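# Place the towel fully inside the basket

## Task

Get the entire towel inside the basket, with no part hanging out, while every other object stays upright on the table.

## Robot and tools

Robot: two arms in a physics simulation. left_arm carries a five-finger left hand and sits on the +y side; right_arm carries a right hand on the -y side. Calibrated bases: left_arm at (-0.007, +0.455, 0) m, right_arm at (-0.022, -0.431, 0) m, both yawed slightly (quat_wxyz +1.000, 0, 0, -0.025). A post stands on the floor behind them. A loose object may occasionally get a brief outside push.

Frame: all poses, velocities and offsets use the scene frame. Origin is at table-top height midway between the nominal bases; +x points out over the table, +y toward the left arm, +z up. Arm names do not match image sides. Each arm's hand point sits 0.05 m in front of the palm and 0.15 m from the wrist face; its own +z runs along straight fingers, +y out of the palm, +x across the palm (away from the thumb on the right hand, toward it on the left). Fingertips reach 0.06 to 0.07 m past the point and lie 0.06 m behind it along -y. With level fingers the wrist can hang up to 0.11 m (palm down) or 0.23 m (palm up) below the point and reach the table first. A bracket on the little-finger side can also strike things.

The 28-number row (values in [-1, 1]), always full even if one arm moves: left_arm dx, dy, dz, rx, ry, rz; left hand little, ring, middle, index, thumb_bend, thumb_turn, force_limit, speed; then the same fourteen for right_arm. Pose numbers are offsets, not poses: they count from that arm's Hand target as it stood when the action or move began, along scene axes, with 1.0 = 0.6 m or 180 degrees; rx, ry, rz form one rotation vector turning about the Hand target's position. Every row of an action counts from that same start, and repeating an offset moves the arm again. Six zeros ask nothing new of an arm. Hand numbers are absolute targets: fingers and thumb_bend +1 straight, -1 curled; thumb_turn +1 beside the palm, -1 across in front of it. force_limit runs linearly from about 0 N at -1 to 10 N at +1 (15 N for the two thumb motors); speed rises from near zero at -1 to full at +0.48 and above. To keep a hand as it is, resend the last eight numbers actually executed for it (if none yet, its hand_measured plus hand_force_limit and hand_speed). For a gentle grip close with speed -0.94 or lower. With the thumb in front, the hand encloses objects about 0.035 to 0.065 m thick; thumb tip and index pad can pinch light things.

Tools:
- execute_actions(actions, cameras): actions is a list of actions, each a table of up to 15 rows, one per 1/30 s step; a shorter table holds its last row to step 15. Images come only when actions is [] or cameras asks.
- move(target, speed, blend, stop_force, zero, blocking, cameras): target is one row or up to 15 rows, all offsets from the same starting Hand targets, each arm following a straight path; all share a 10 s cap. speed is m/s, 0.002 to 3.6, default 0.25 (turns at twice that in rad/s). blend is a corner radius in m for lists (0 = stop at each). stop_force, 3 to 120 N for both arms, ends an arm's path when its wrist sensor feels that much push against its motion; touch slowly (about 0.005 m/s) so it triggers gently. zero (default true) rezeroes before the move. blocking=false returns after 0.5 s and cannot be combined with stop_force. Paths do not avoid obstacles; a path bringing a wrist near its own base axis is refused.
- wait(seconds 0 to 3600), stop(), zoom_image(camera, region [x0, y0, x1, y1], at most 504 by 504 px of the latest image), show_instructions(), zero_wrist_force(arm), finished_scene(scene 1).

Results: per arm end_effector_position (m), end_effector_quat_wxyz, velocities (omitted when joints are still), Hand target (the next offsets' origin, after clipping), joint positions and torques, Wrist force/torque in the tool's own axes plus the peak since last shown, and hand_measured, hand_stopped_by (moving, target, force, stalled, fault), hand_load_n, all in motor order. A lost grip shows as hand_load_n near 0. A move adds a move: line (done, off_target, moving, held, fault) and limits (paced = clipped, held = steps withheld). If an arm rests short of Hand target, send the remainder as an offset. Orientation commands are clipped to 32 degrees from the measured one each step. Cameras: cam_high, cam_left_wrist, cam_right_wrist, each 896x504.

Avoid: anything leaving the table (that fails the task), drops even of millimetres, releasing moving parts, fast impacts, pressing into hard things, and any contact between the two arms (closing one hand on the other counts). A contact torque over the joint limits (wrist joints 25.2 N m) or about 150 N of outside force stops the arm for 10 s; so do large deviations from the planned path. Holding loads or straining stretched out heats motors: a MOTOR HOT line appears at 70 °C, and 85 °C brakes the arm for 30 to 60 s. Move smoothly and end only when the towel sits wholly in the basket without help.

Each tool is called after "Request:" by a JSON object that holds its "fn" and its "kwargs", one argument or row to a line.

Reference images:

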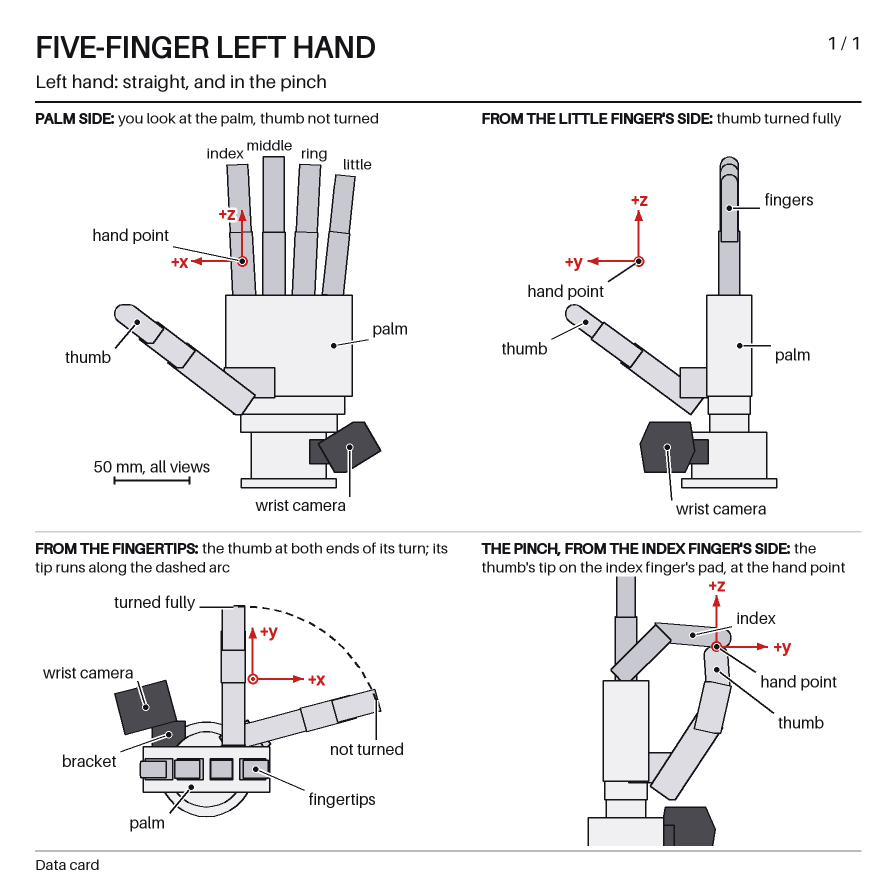

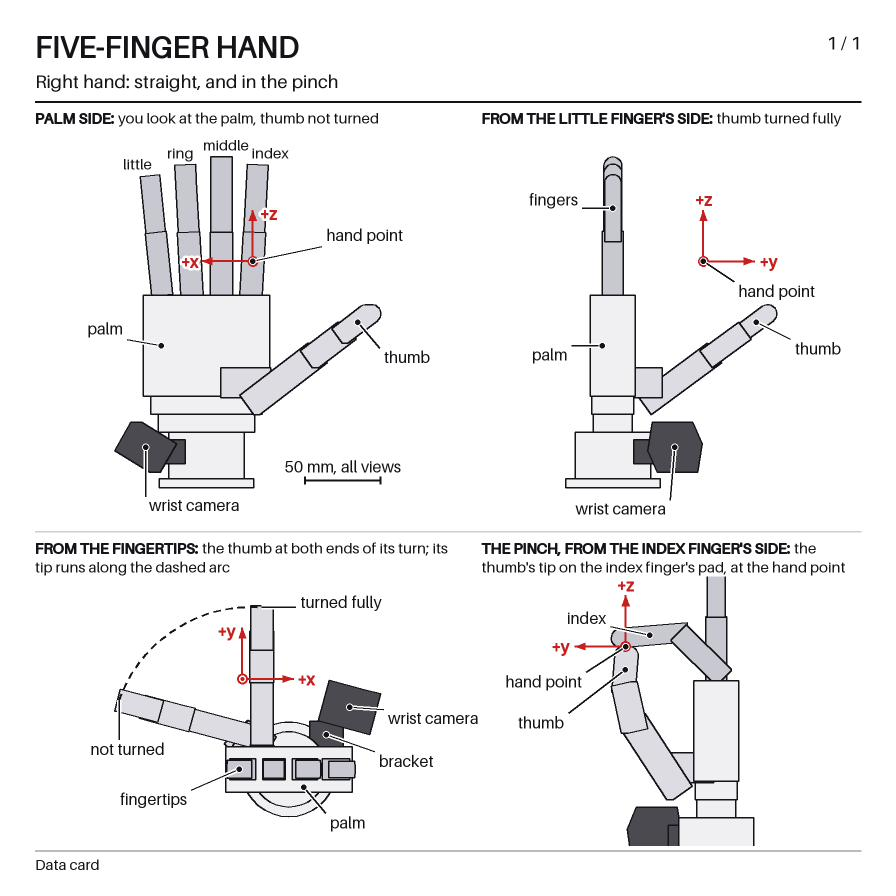

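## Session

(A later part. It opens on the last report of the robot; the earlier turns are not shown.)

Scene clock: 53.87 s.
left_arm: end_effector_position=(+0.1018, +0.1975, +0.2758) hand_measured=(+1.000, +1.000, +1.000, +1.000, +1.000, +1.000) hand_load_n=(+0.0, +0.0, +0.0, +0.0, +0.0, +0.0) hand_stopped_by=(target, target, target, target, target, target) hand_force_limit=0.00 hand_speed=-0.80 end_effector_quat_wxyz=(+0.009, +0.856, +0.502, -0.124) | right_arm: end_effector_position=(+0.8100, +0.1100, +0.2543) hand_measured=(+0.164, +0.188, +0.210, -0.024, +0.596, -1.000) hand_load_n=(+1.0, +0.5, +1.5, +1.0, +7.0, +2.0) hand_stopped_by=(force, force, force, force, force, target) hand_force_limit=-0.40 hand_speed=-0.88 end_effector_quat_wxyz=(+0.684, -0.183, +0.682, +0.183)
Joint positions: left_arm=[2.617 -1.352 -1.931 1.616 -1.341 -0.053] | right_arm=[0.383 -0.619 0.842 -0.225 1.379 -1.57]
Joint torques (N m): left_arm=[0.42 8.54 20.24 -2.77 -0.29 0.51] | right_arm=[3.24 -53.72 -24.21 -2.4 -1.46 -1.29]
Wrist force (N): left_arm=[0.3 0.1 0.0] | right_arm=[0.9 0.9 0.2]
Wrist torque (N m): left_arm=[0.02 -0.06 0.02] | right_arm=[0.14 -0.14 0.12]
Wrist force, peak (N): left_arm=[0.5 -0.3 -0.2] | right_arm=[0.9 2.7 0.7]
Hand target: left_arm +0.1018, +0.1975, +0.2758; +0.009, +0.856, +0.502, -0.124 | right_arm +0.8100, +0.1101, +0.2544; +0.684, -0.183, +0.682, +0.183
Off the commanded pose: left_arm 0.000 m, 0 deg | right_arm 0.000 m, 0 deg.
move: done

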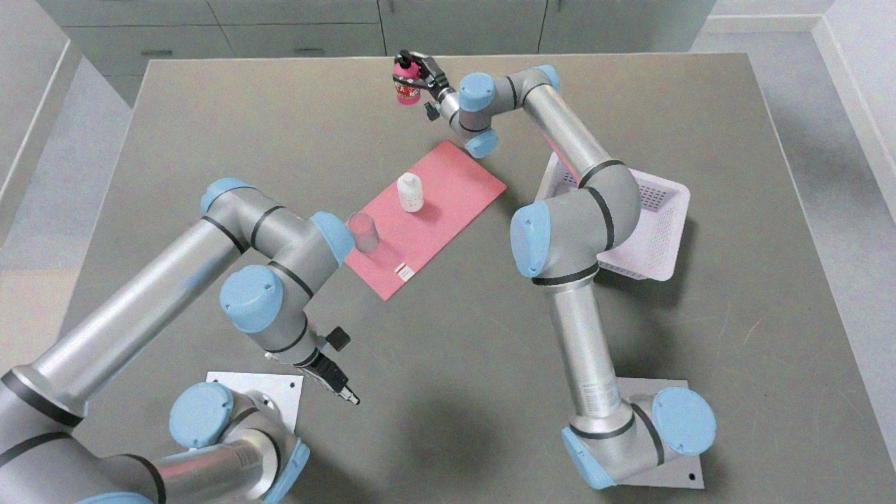

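Request:
{"fn": "move", "kwargs": {
  "target": [0,0,0,0,0,0,1,1,1,1,1,1,0,-0.8,0,0,-0.2157,0,0,0,-0.5,-0.5,-0.5,-0.5,-0.5,-1,-0.4,-0.88],
  "speed": 0.08,
  "stop_force": 10
}}

Request:
{"fn": "move", "kwargs": {
  "target": [0,0,0,0,0,0,1,1,1,1,1,1,0,-0.8,0,0,-0.035,0,0,0,-0.5,-0.5,-0.5,-0.5,-0.5,-1,-0.4,-0.88],
  "speed": 0.008,
  "stop_force": 3,
  "cameras": ["cam_high","cam_right_wrist"]
}}

Scene clock: 57.10 s.
left_arm: end_effector_position=(+0.1018, +0.1975, +0.2758) hand_measured=(+1.000, +1.000, +1.000, +1.000, +1.000, +1.000) hand_load_n=(+0.0, +0.0, +0.0, +0.0, +0.0, +0.0) hand_stopped_by=(target, target, target, target, target, target) hand_force_limit=0.00 hand_speed=-0.80 end_effector_quat_wxyz=(+0.009, +0.856, +0.502, -0.124) | right_arm: end_effector_position=(+0.8100, +0.1101, +0.1249) hand_measured=(+0.164, +0.188, +0.210, -0.024, +0.596, -1.000) hand_load_n=(+1.0, +1.0, +1.5, +1.0, +6.0, +2.0) hand_stopped_by=(force, force, force, force, force, target) hand_force_limit=-0.40 hand_speed=-0.88 end_effector_quat_wxyz=(+0.684, -0.183, +0.682, +0.183)
Joint positions: left_arm=[2.617 -1.352 -1.931 1.616 -1.341 -0.053] | right_arm=[0.383 -0.49 0.937 -0.449 1.379 -1.57]
Joint torques (N m): left_arm=[-0.32 8.93 19.54 -2.83 -0.21 0.48] | right_arm=[5.49 -61.51 -27.64 -2.17 1.29 1.58]
Wrist force (N): left_arm=[0.1 -0.2 0.0] | right_arm=[0.9 1.0 0.2]
Wrist torque (N m): left_arm=[-0.02 -0.02 0.01] | right_arm=[0.16 -0.15 0.12]
Wrist force, peak (N): left_arm=[0.6 0.2 0.1] | right_arm=[1.9 0.9 0.2]
Hand target: left_arm +0.1018, +0.1975, +0.2758; +0.009, +0.856, +0.502, -0.124 | right_arm +0.8100, +0.1101, +0.1250; +0.684, -0.183, +0.682, +0.183
Off the commanded pose: left_arm 0.000 m, 0 deg | right_arm 0.000 m, 0 deg.
move: done

Scene clock: 59.83 s.
left_arm: end_effector_position=(+0.1018, +0.1975, +0.2758) hand_measured=(+1.000, +1.000, +1.000, +1.000, +1.000, +1.000) hand_load_n=(-0.5, +0.0, +0.0, +0.0, +0.0, +0.0) hand_stopped_by=(target, target, target, target, target, target) hand_force_limit=0.00 hand_speed=-0.80 end_effector_quat_wxyz=(+0.009, +0.856, +0.502, -0.124) | right_arm: end_effector_position=(+0.8100, +0.1101, +0.1109) hand_measured=(+0.164, +0.188, +0.210, -0.024, +0.596, -1.000) hand_load_n=(+1.0, +1.0, +2.0, +1.0, +6.5, +2.5) hand_stopped_by=(force, force, force, force, force, target) hand_force_limit=-0.40 hand_speed=-0.88 end_effector_quat_wxyz=(+0.684, -0.183, +0.682, +0.183)
Joint positions: left_arm=[2.617 -1.352 -1.931 1.616 -1.341 -0.053] | right_arm=[0.383 -0.472 0.94 -0.47 1.379 -1.57]
Joint torques (N m): left_arm=[0.06 8.76 19.28 -2.85 -0.33 0.77] | right_arm=[6.97 -59.33 -16.74 0.6 1.93 1.76]
Wrist force (N): left_arm=[0.3 0.1 0.0] | right_arm=[-2.5 1.5 0.4]
Wrist torque (N m): left_arm=[0.03 -0.05 0.02] | right_arm=[0.18 -0.16 0.10]
Wrist force, peak (N): left_arm=[0.2 0.5 0.2] | right_arm=[-4.9 2.2 0.2]
Hand target: left_arm +0.1018, +0.1975, +0.2758; +0.009, +0.856, +0.502, -0.124 | right_arm +0.8100, +0.1101, +0.1110; +0.684, -0.183, +0.682, +0.183 (not the last commanded pose)
Off the commanded pose: left_arm 0.000 m, 0 deg | right_arm 0.007 m, 0 deg.
move: contact (right_arm)

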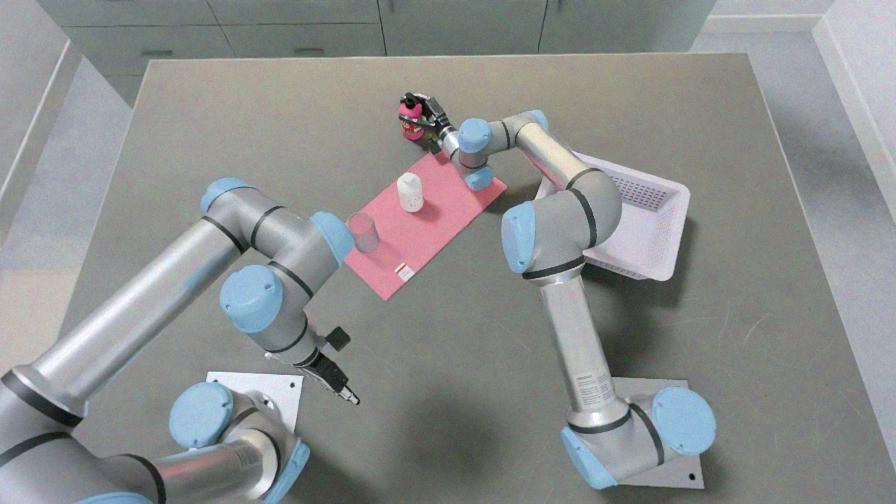

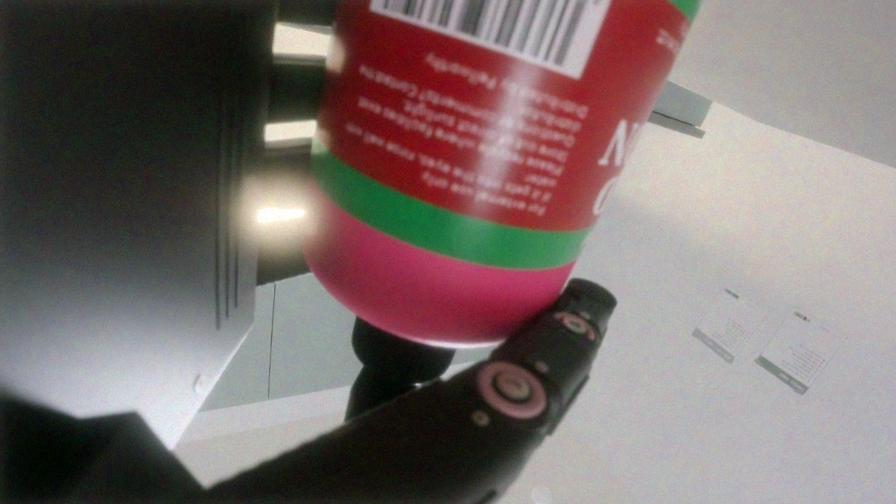

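Request:
{"fn": "move", "kwargs": {
  "target": [0,0,0,0,0,0,1,1,1,1,1,1,0,-0.8,0,0,0,0,0,0,1,1,1,1,1,-1,-0.4,-0.75],
  "cameras": ["cam_high","cam_right_wrist"]
}}

Request:
{"fn": "zoom_image", "kwargs": {
  "camera": "cam_high",
  "region": [340, 60, 540, 200]
}}

Scene clock: 62.13 s.
left_arm: end_effector_position=(+0.1018, +0.1975, +0.2758) hand_measured=(+1.000, +1.000, +1.000, +1.000, +1.000, +1.000) hand_load_n=(+0.0, +0.0, +0.0, +0.0, +0.0, +0.0) hand_stopped_by=(target, target, target, target, target, target) hand_force_limit=0.00 hand_speed=-0.80 end_effector_quat_wxyz=(+0.009, +0.856, +0.502, -0.124) | right_arm: end_effector_position=(+0.8100, +0.1101, +0.1110) hand_measured=(+1.000, +1.000, +1.000, +1.000, +1.000, -1.000) hand_load_n=(+0.0, +0.0, +0.0, +0.0, +0.0, -0.5) hand_stopped_by=(target, target, target, target, target, target) hand_force_limit=-0.40 hand_speed=-0.75 end_effector_quat_wxyz=(+0.684, -0.183, +0.682, +0.183)
Joint positions: left_arm=[2.617 -1.352 -1.931 1.616 -1.341 -0.053] | right_arm=[0.383 -0.472 0.94 -0.47 1.379 -1.57]
Joint torques (N m): left_arm=[0.57 9.15 19.55 -2.82 -0.27 0.81] | right_arm=[6.58 -59.3 -23.87 -2.34 1.85 1.66]
Wrist force (N): left_arm=[0.1 -0.3 -0.2] | right_arm=[0.9 0.9 0.3]
Wrist torque (N m): left_arm=[-0.03 -0.03 0.02] | right_arm=[0.13 -0.23 0.14]
Wrist force, peak (N): left_arm=[0.5 -0.1 0.4] | right_arm=[-2.6 1.8 0.4]
Hand target: left_arm +0.1018, +0.1975, +0.2758; +0.009, +0.856, +0.502, -0.124 | right_arm +0.8100, +0.1101, +0.1110; +0.684, -0.183, +0.682, +0.183
Off the commanded pose: left_arm 0.000 m, 0 deg | right_arm 0.000 m, 0 deg.
move: done

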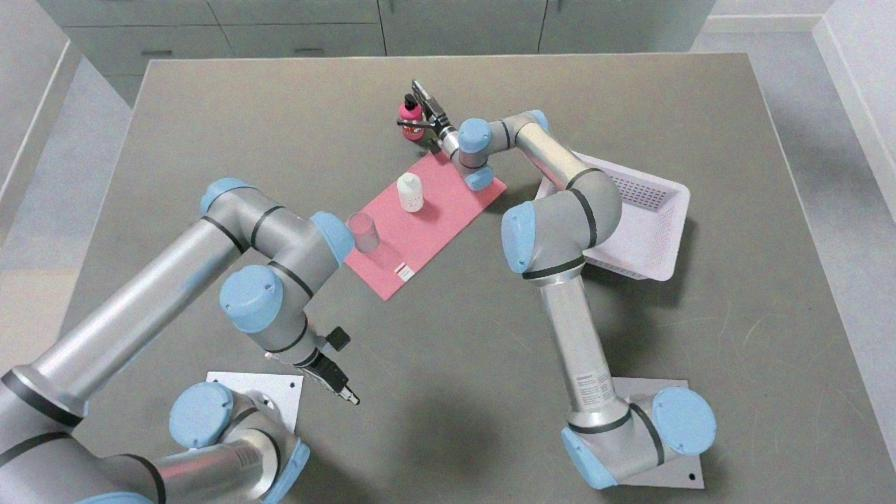

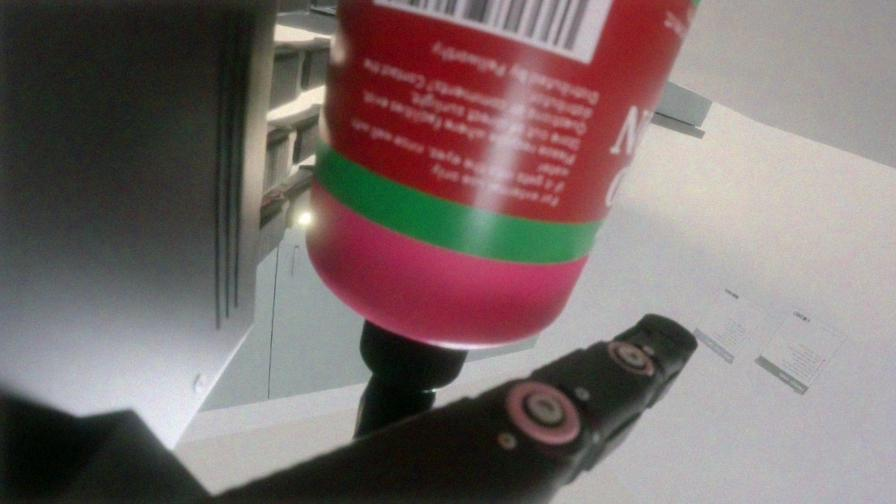

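Scaled by 2.520 from the camera's image (finer frame: 1280x720).

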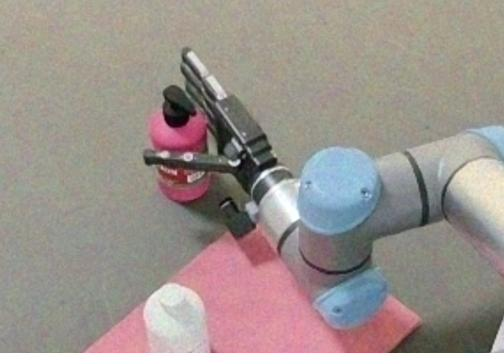

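Request:
{"fn": "move", "kwargs": {
  "target": [
    [0,0,0,0,0,0,1,1,1,1,1,1,0,-0.8,-0.0543,-0.0392,0,0,0,0,1,1,1,1,1,-1,-0.4,-0.75],
    [0,0,0,0,0,0,1,1,1,1,1,1,0,-0.8,-0.1843,-0.1142,0.1167,0,0,0,1,1,1,1,1,-1,-0.4,-0.75],
    [0,0,0,0,0,0,1,1,1,1,1,1,0,-0.8,-0.3,-0.25,0.4,0,0,0,1,1,1,1,1,-1,-0.4,-0.75],
    [0,0,0,0,0,0,1,1,1,1,1,1,0,-0.8,-0.6,-0.517,0.483,0,0,0,1,1,1,1,1,-1,-0.4,-0.75]
  ],
  "speed": [0.05,0.08,0.2,0.25],
  "blend": [0.01,0.02,0.04,0],
  "cameras": ["all"]
}}

Scene clock: 68.17 s.
left_arm: end_effector_position=(+0.1018, +0.1975, +0.2758) hand_measured=(+1.000, +1.000, +1.000, +1.000, +1.000, +1.000) hand_load_n=(+0.0, +0.0, +0.0, +0.0, +0.0, +0.0) hand_stopped_by=(target, target, target, target, target, target) hand_force_limit=0.00 hand_speed=-0.80 end_effector_quat_wxyz=(+0.009, +0.856, +0.502, -0.124) | right_arm: end_effector_position=(+0.4501, -0.2001, +0.4008) hand_measured=(+1.000, +1.000, +1.000, +1.000, +1.000, -1.000) hand_load_n=(+0.0, +0.0, +0.0, +0.0, +0.0, +0.0) hand_stopped_by=(target, target, target, target, target, target) hand_force_limit=-0.40 hand_speed=-0.75 end_effector_quat_wxyz=(+0.684, -0.183, +0.682, +0.183)
Joint positions: left_arm=[2.617 -1.352 -1.931 1.616 -1.341 -0.053] | right_arm=[-0.241 -1.86 2.12 -0.264 0.756 -1.568]
Joint torques (N m): left_arm=[0.39 9.01 19.99 -2.97 -0.39 0.82] | right_arm=[-8.11 -14.01 -16.27 -0.39 -2.32 -1.5]
Wrist force (N): left_arm=[0.1 0.1 0.0] | right_arm=[0.9 0.8 0.3]
Wrist torque (N m): left_arm=[0.02 -0.02 0.00] | right_arm=[0.12 -0.22 0.03]
Wrist force, peak (N): left_arm=[0.6 0.0 0.2] | right_arm=[1.6 1.0 0.7]
Hand target: left_arm +0.1018, +0.1975, +0.2758; +0.009, +0.856, +0.502, -0.124 | right_arm +0.4500, -0.2001, +0.4008; +0.684, -0.183, +0.682, +0.183
Off the commanded pose: left_arm 0.000 m, 0 deg | right_arm 0.000 m, 0 deg.
move: done

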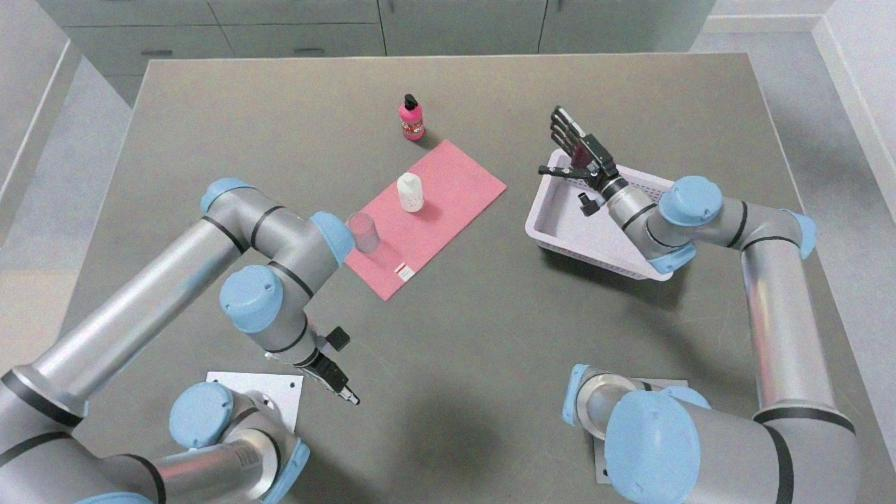

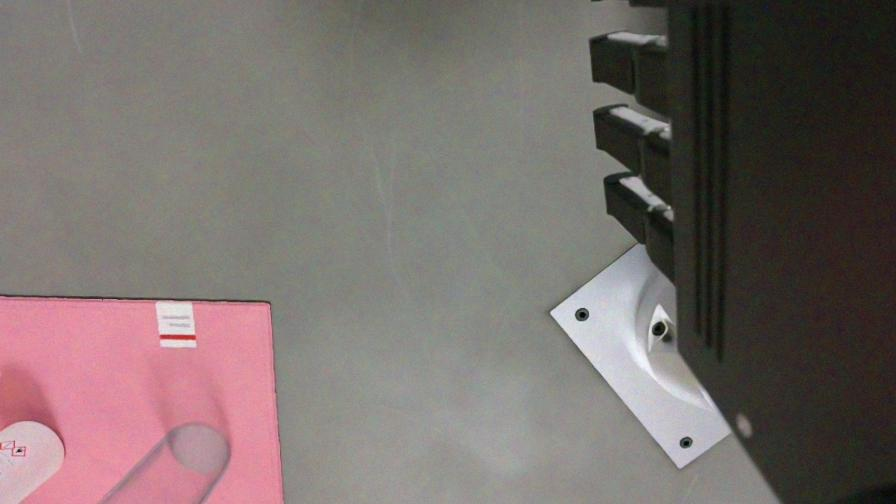

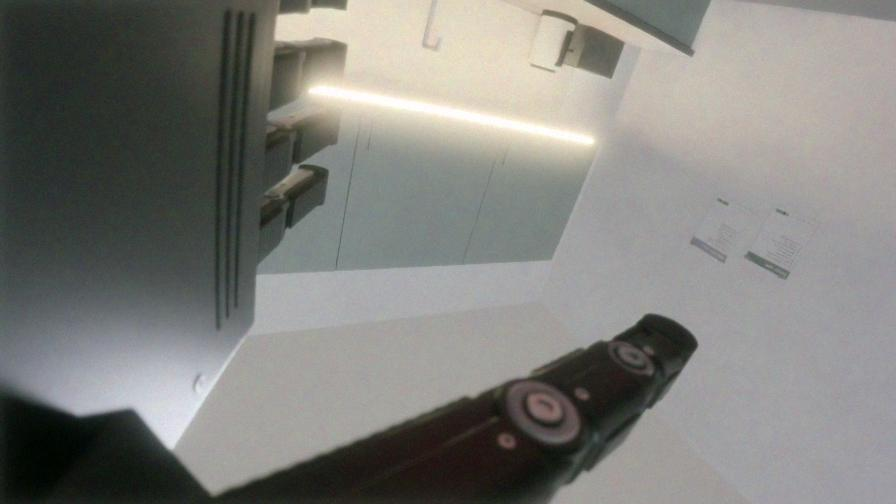

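Request:
{"fn": "move", "kwargs": {
  "target": [0.430,0.371,0.124,-0.4436,0.0081,0.2561,1,1,1,1,1,-1,-0.4,0,0,0,0,0,0,0,1,1,1,1,1,-1,-0.4,-0.75],
  "speed": 0.25,
  "cameras": ["all"]
}}

Scene clock: 78.53 s.
left_arm: end_effector_position=(+0.3598, +0.4200, +0.3502) hand_measured=(+1.000, +1.000, +1.000, +1.000, +1.000, -1.000) hand_load_n=(+0.0, +0.0, +0.0, +0.0, -0.5, +0.0) hand_stopped_by=(target, target, target, target, target, target) hand_force_limit=-0.40 hand_speed=0.00 end_effector_quat_wxyz=(+0.579, +0.405, +0.579, -0.406) | right_arm: end_effector_position=(+0.4500, -0.2001, +0.4008) hand_measured=(+1.000, +1.000, +1.000, +1.000, +1.000, -1.000) hand_load_n=(+0.0, +0.0, +0.0, +0.0, +0.0, +0.0) hand_stopped_by=(target, target, target, target, target, target) hand_force_limit=-0.40 hand_speed=-0.75 end_effector_quat_wxyz=(+0.684, -0.183, +0.682, +0.183)
Joint positions: left_arm=[4.35 -1.592 -2.445 0.895 -0.809 1.571] | right_arm=[-0.241 -1.86 2.121 -0.264 0.756 -1.568]
Joint torques (N m): left_arm=[6.63 15.5 24.49 -1.34 0.59 -1.78] | right_arm=[-8.55 -13.53 -12.65 0.6 -2.66 -1.56]
Wrist force (N): left_arm=[2.7 0.2 -3.3] | right_arm=[1.0 1.0 0.4]
Wrist torque (N m): left_arm=[0.31 -0.43 0.21] | right_arm=[0.14 -0.24 0.04]
Wrist force, peak (N): left_arm=[3.4 0.9 -3.4] | right_arm=[1.3 1.0 0.3]
Hand target: left_arm +0.3598, +0.4201, +0.3502; +0.580, +0.405, +0.579, -0.405 | right_arm +0.4500, -0.2001, +0.4008; +0.684, -0.183, +0.682, +0.183
Off the commanded pose: left_arm 0.000 m, 0 deg | right_arm 0.000 m, 0 deg.
move: done

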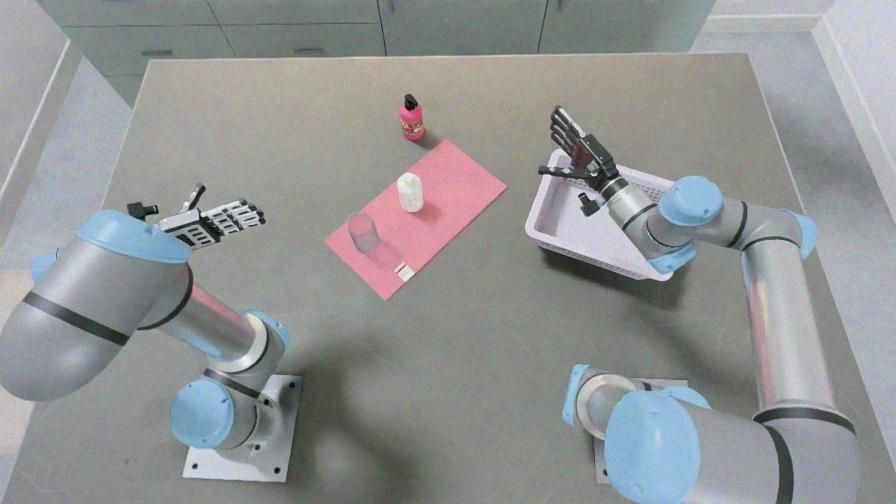

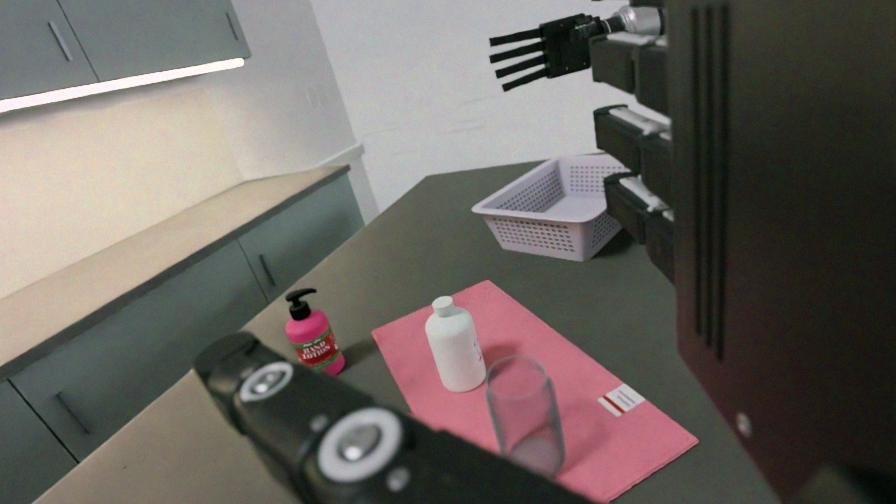

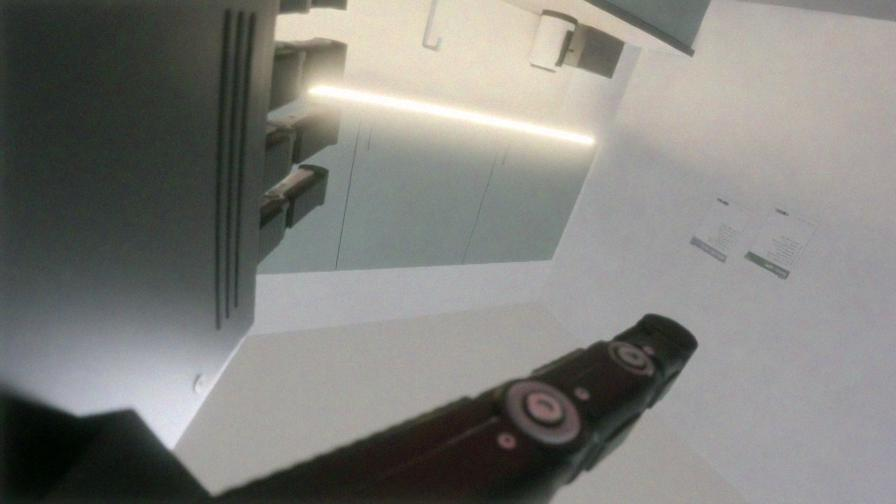

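Request:
{"fn": "move", "kwargs": {
  "target": [0.033,0.467,0.083,0,0,0,1,1,1,1,1,-1,-0.4,0,-0.2567,0.568,-0.1667,0,0,0,1,1,1,1,1,-1,-0.4,-0.75],
  "speed": 0.22,
  "cameras": ["all"]
}}

Request:
{"fn": "zoom_image", "kwargs": {
  "camera": "cam_high",
  "region": [310, 120, 540, 320]
}}

Scene clock: 83.90 s.
left_arm: end_effector_position=(+0.3796, +0.7003, +0.4000) hand_measured=(+1.000, +1.000, +1.000, +1.000, +1.000, -1.000) hand_load_n=(+0.0, +0.0, +0.0, +0.0, +0.0, +0.0) hand_stopped_by=(target, target, target, target, target, target) hand_force_limit=-0.40 hand_speed=0.00 end_effector_quat_wxyz=(+0.580, +0.405, +0.579, -0.405) | right_arm: end_effector_position=(+0.2960, +0.1406, +0.3007) hand_measured=(+1.000, +1.000, +1.000, +1.000, +1.000, -1.000) hand_load_n=(-0.5, +0.0, +0.0, +0.0, +0.0, -0.5) hand_stopped_by=(target, target, target, target, target, target) hand_force_limit=-0.40 hand_speed=-0.75 end_effector_quat_wxyz=(+0.684, -0.183, +0.682, +0.183)
Joint positions: left_arm=[4.534 -2 -1.73 0.588 -0.992 1.571] | right_arm=[0.973 -1.418 1.995 -0.579 1.969 -1.572]
Joint torques (N m): left_arm=[-7.22 31.8 24.01 -1.53 1.27 -2.46] | right_arm=[9.19 -16.18 -21.79 -0.76 1.61 1.69]
Wrist force (N): left_arm=[3.3 -0.1 -3.4] | right_arm=[1.0 1.1 0.5]
Wrist torque (N m): left_arm=[0.29 -0.51 0.26] | right_arm=[0.16 -0.27 0.17]
Wrist force, peak (N): left_arm=[3.0 0.3 -4.6] | right_arm=[1.5 3.4 0.7]
Hand target: left_arm +0.3796, +0.7003, +0.4000; +0.580, +0.405, +0.579, -0.405 | right_arm +0.2960, +0.1407, +0.3007; +0.684, -0.183, +0.682, +0.183
Off the commanded pose: left_arm 0.000 m, 0 deg | right_arm 0.000 m, 0 deg.
move: done

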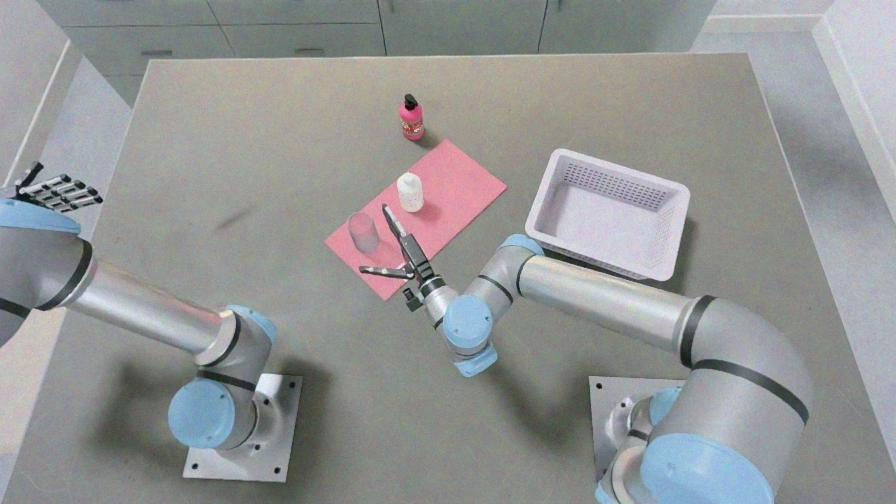

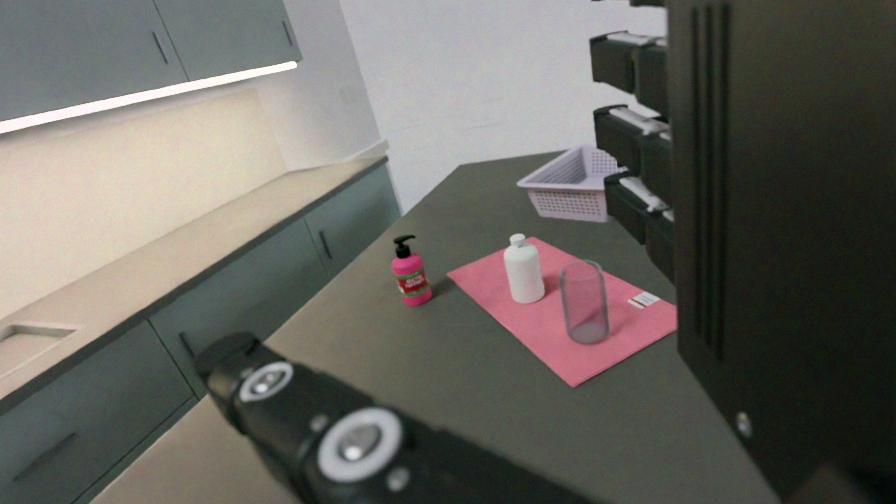

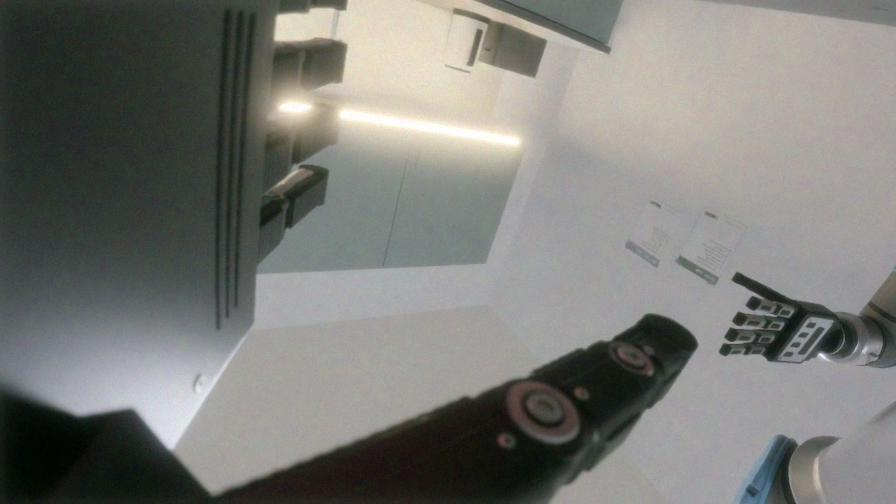

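Scaled by 2.191 from the camera's image (finer frame: 1280x720).

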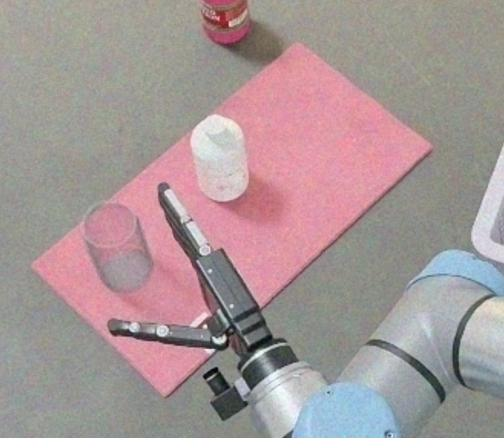

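Request:
{"fn": "move", "kwargs": {
  "target": [0,0,0,0,0,0,1,1,1,1,1,-1,-0.4,0,0.0167,0.0073,-0.3145,0,0,0,1,1,1,1,1,-1,-0.4,-0.75],
  "speed": 0.15
}}

Request:
{"fn": "move", "kwargs": {
  "target": [0,0,0,0,0,0,1,1,1,1,1,-1,-0.4,0,0.2167,0.125,0,0,0,0,1,1,1,1,1,-1,-0.4,-0.75],
  "speed": 0.06,
  "stop_force": 5,
  "cameras": ["cam_high","cam_right_wrist"]
}}

Request:
{"fn": "zoom_image", "kwargs": {
  "camera": "cam_high",
  "region": [310, 140, 490, 290]
}}

Scene clock: 86.80 s.
left_arm: end_effector_position=(+0.3796, +0.7003, +0.4000) hand_measured=(+1.000, +1.000, +1.000, +1.000, +1.000, -1.000) hand_load_n=(+0.0, +0.0, +0.0, +0.5, +0.0, +0.5) hand_stopped_by=(target, target, target, target, target, target) hand_force_limit=-0.40 hand_speed=0.00 end_effector_quat_wxyz=(+0.580, +0.405, +0.579, -0.405) | right_arm: end_effector_position=(+0.3060, +0.1450, +0.1120) hand_measured=(+1.000, +1.000, +1.000, +1.000, +1.000, -1.000) hand_load_n=(+0.0, +0.0, +0.0, +0.0, +0.0, -0.5) hand_stopped_by=(target, target, target, target, target, target) hand_force_limit=-0.40 hand_speed=-0.75 end_effector_quat_wxyz=(+0.684, -0.183, +0.682, +0.183)
Joint positions: left_arm=[4.534 -2 -1.73 0.588 -0.992 1.571] | right_arm=[0.959 -1.031 2.117 -1.088 1.956 -1.572]
Joint torques (N m): left_arm=[-6.54 22.39 27.97 -2.04 1.26 -2.33] | right_arm=[5.18 -24.58 -18.72 -2.92 -0.22 -1.21]
Wrist force (N): left_arm=[3.0 -0.2 -3.4] | right_arm=[0.8 1.1 0.5]
Wrist torque (N m): left_arm=[0.28 -0.48 0.24] | right_arm=[0.18 -0.23 0.14]
Wrist force, peak (N): left_arm=[3.3 -0.3 -3.9] | right_arm=[2.4 1.1 0.5]
Hand target: left_arm +0.3796, +0.7003, +0.4000; +0.580, +0.405, +0.579, -0.405 | right_arm +0.3060, +0.1450, +0.1120; +0.684, -0.183, +0.682, +0.183
Off the commanded pose: left_arm 0.000 m, 0 deg | right_arm 0.000 m, 0 deg.
move: done

Scene clock: 90.37 s.
left_arm: end_effector_position=(+0.3796, +0.7003, +0.4000) hand_measured=(+1.000, +1.000, +1.000, +1.000, +1.000, -1.000) hand_load_n=(+0.0, +0.5, +0.0, +0.0, +0.0, +0.0) hand_stopped_by=(target, target, target, target, target, target) hand_force_limit=-0.40 hand_speed=0.00 end_effector_quat_wxyz=(+0.580, +0.405, +0.579, -0.405) | right_arm: end_effector_position=(+0.4360, +0.2200, +0.1120) hand_measured=(+1.000, +1.000, +1.000, +1.000, +1.000, -1.000) hand_load_n=(+0.0, +0.0, +0.0, +0.0, +0.0, -0.5) hand_stopped_by=(target, target, target, target, target, target) hand_force_limit=-0.40 hand_speed=-0.75 end_effector_quat_wxyz=(+0.684, -0.183, +0.682, +0.183)
Joint positions: left_arm=[4.534 -2 -1.73 0.588 -0.992 1.571] | right_arm=[0.854 -0.853 1.734 -0.883 1.851 -1.571]
Joint torques (N m): left_arm=[-6.87 22.49 27.15 -2.23 1.03 -2.41] | right_arm=[8.77 -47.49 -11.81 -2.57 2.32 1.9]
Wrist force (N): left_arm=[3.2 -0.5 -3.5] | right_arm=[0.7 1.3 0.5]
Wrist torque (N m): left_arm=[0.24 -0.50 0.26] | right_arm=[0.21 -0.19 0.11]
Wrist force, peak (N): left_arm=[3.5 -0.2 -3.6] | right_arm=[1.1 1.1 1.2]
Hand target: left_arm +0.3796, +0.7003, +0.4000; +0.580, +0.405, +0.579, -0.405 | right_arm +0.4360, +0.2200, +0.1120; +0.684, -0.183, +0.682, +0.183
Off the commanded pose: left_arm 0.000 m, 0 deg | right_arm 0.000 m, 0 deg.
move: done

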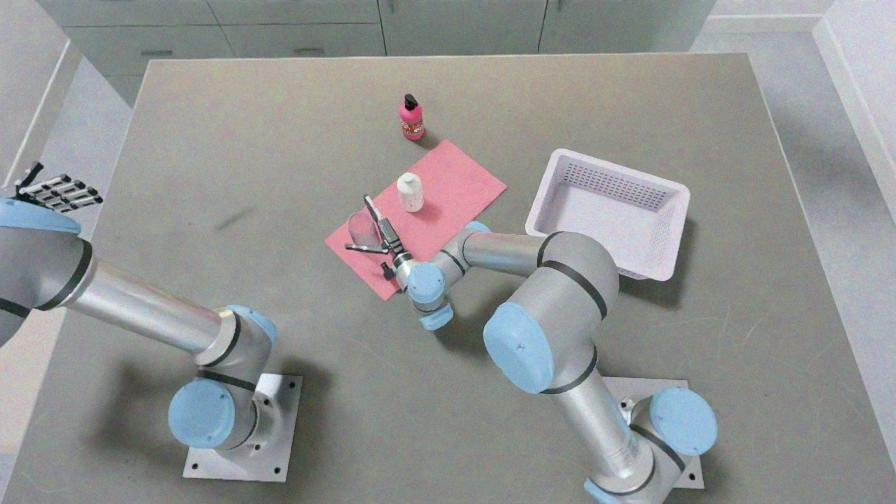

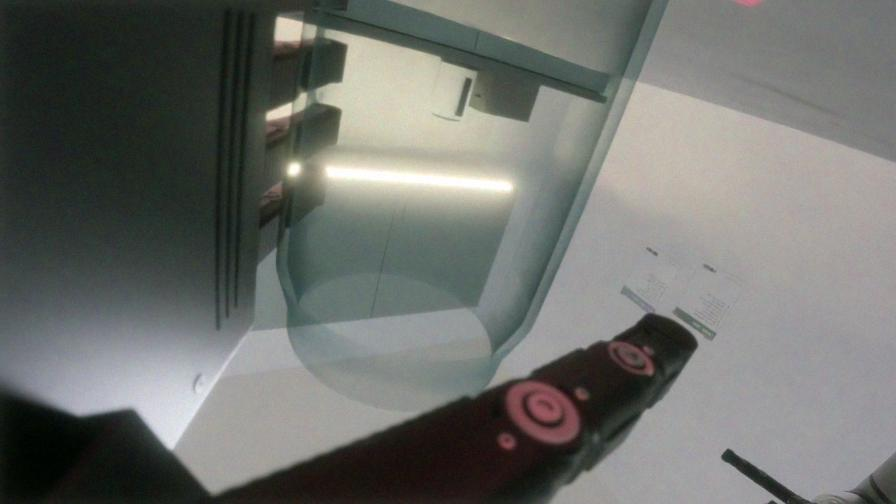

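Scaled by 2.800 from the camera's image (finer frame: 1280x720).

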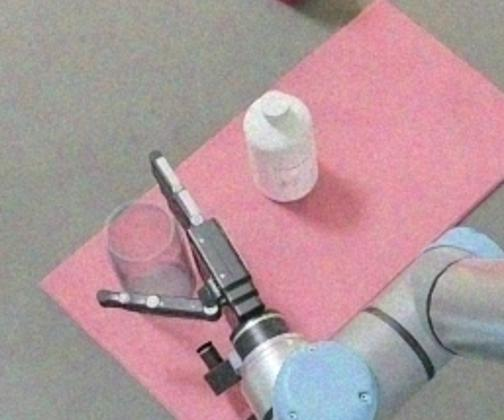

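Request:
{"fn": "move", "kwargs": {
  "target": [0,0,0,0,0,0,1,1,1,1,1,-1,-0.4,0,0,0,0,0,0,0,-0.5,-0.5,-0.5,-0.5,-0.5,-1,-0.55,-0.92],
  "cameras": ["cam_high","cam_right_wrist"]
}}

Request:
{"fn": "zoom_image", "kwargs": {
  "camera": "cam_high",
  "region": [310, 140, 490, 290]
}}

Scene clock: 94.30 s.
left_arm: end_effector_position=(+0.3796, +0.7003, +0.4000) hand_measured=(+1.000, +1.000, +1.000, +1.000, +1.000, -1.000) hand_load_n=(+0.0, +0.0, +0.0, +0.0, +0.0, +0.0) hand_stopped_by=(target, target, target, target, target, target) hand_force_limit=-0.40 hand_speed=0.00 end_effector_quat_wxyz=(+0.580, +0.405, +0.579, -0.405) | right_arm: end_effector_position=(+0.4360, +0.2200, +0.1120) hand_measured=(+0.260, +0.276, +0.290, +0.282, +0.644, -1.000) hand_load_n=(+2.5, +1.5, +0.0, +2.5, +9.0, +2.5) hand_stopped_by=(force, force, force, force, force, target) hand_force_limit=-0.55 hand_speed=-0.92 end_effector_quat_wxyz=(+0.684, -0.183, +0.682, +0.183)
Joint positions: left_arm=[4.534 -2 -1.73 0.588 -0.992 1.571] | right_arm=[0.854 -0.853 1.734 -0.883 1.851 -1.571]
Joint torques (N m): left_arm=[-6.66 22.24 27.14 -2.16 0.93 -2.34] | right_arm=[8.46 -45.66 -17.92 -0.41 0.26 0.99]
Wrist force (N): left_arm=[3.1 0.0 -3.5] | right_arm=[2.9 1.1 0.4]
Wrist torque (N m): left_arm=[0.32 -0.47 0.23] | right_arm=[0.18 -0.33 0.14]
Wrist force, peak (N): left_arm=[3.7 -0.3 -3.5] | right_arm=[3.0 1.2 0.2]
Hand target: left_arm +0.3796, +0.7003, +0.4000; +0.580, +0.405, +0.579, -0.405 | right_arm +0.4360, +0.2200, +0.1120; +0.684, -0.183, +0.682, +0.183
Off the commanded pose: left_arm 0.000 m, 0 deg | right_arm 0.000 m, 0 deg.
move: done

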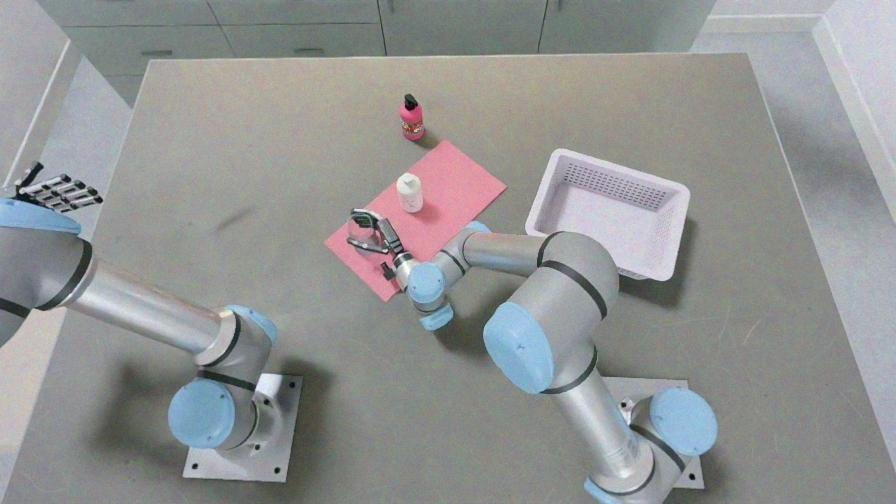

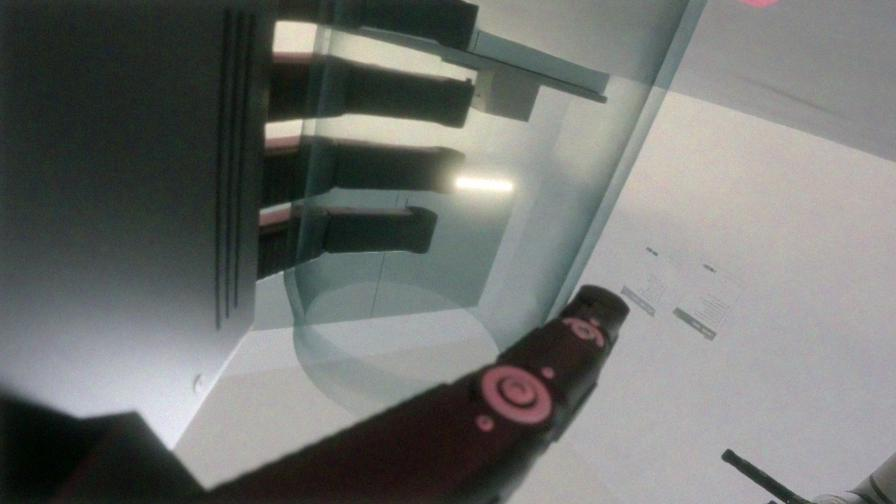

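Scaled by 2.800 from the camera's image (finer frame: 1280x720).

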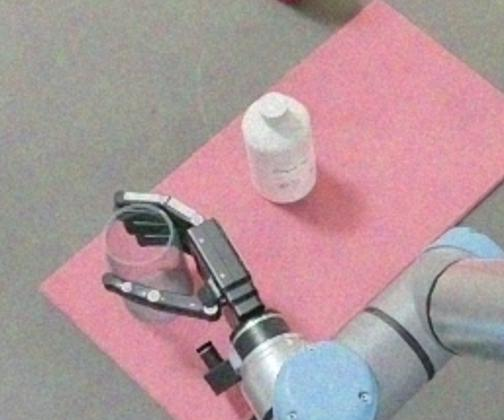

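Request:
{"fn": "move", "kwargs": {
  "target": [
    [0,0,0,0,0,0,1,1,1,1,1,-1,-0.4,0,0,0,0.1667,0,0,0,-0.5,-0.5,-0.5,-0.5,-0.5,-1,-0.55,-0.92],
    [0,0,0,0,0,0,1,1,1,1,1,-1,-0.4,0,-0.1867,0.2667,0.1667,0,0,0,-0.5,-0.5,-0.5,-0.5,-0.5,-1,-0.55,-0.92]
  ],
  "speed": [0.08,0.12],
  "blend": 0.02,
  "cameras": ["cam_high","cam_right_wrist"]
}}

Scene clock: 99.20 s.
left_arm: end_effector_position=(+0.3796, +0.7003, +0.4000) hand_measured=(+1.000, +1.000, +1.000, +1.000, +1.000, -1.000) hand_load_n=(+0.0, +0.0, +0.0, +0.0, +0.0, +0.0) hand_stopped_by=(target, target, target, target, target, target) hand_force_limit=-0.40 hand_speed=0.00 end_effector_quat_wxyz=(+0.580, +0.405, +0.579, -0.405) | right_arm: end_effector_position=(+0.3240, +0.3800, +0.2120) hand_measured=(+0.260, +0.276, +0.290, +0.282, +0.644, -1.000) hand_load_n=(+3.0, +1.5, +0.5, +2.5, +9.0, +3.0) hand_stopped_by=(force, force, force, force, force, target) hand_force_limit=-0.55 hand_speed=-0.92 end_effector_quat_wxyz=(+0.684, -0.183, +0.682, +0.183)
Joint positions: left_arm=[4.534 -2 -1.73 0.588 -0.992 1.571] | right_arm=[1.169 -0.803 1.303 -0.503 2.166 -1.572]
Joint torques (N m): left_arm=[-6.26 22.14 27.76 -2.23 0.7 -2.3] | right_arm=[-0.52 -47.29 -23.03 -2.61 -2.13 2.3]
Wrist force (N): left_arm=[3.4 -0.5 -3.2] | right_arm=[2.6 0.9 0.4]
Wrist torque (N m): left_arm=[0.22 -0.52 0.26] | right_arm=[0.14 -0.27 0.16]
Wrist force, peak (N): left_arm=[3.5 -0.5 -3.8] | right_arm=[3.8 1.2 0.6]
Hand target: left_arm +0.3796, +0.7003, +0.4000; +0.580, +0.405, +0.579, -0.405 | right_arm +0.3240, +0.3801, +0.2121; +0.684, -0.183, +0.682, +0.183
Off the commanded pose: left_arm 0.000 m, 0 deg | right_arm 0.000 m, 0 deg.
move: done

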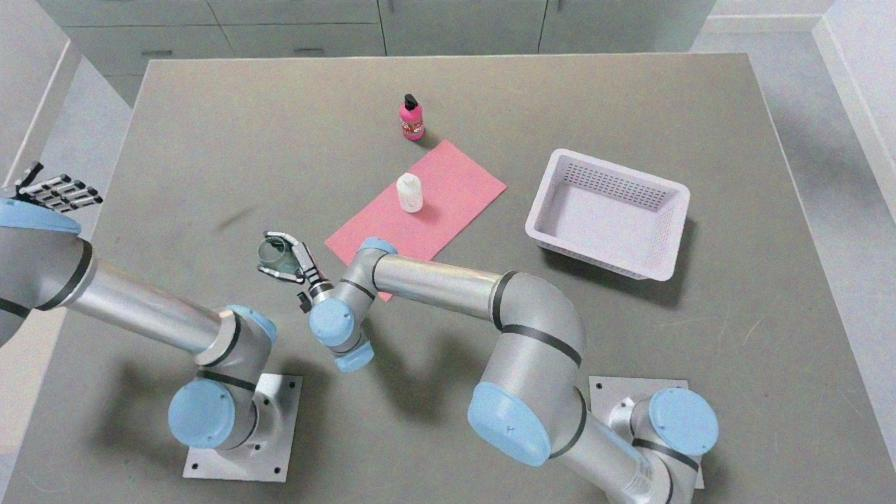

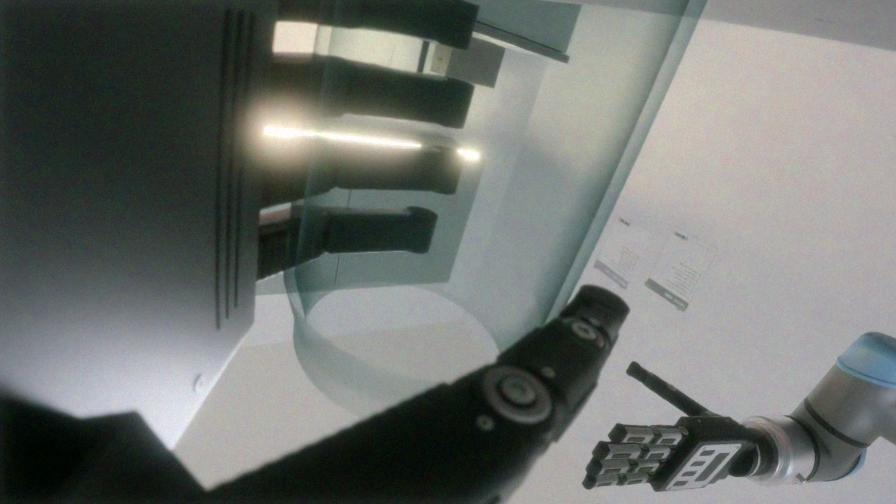

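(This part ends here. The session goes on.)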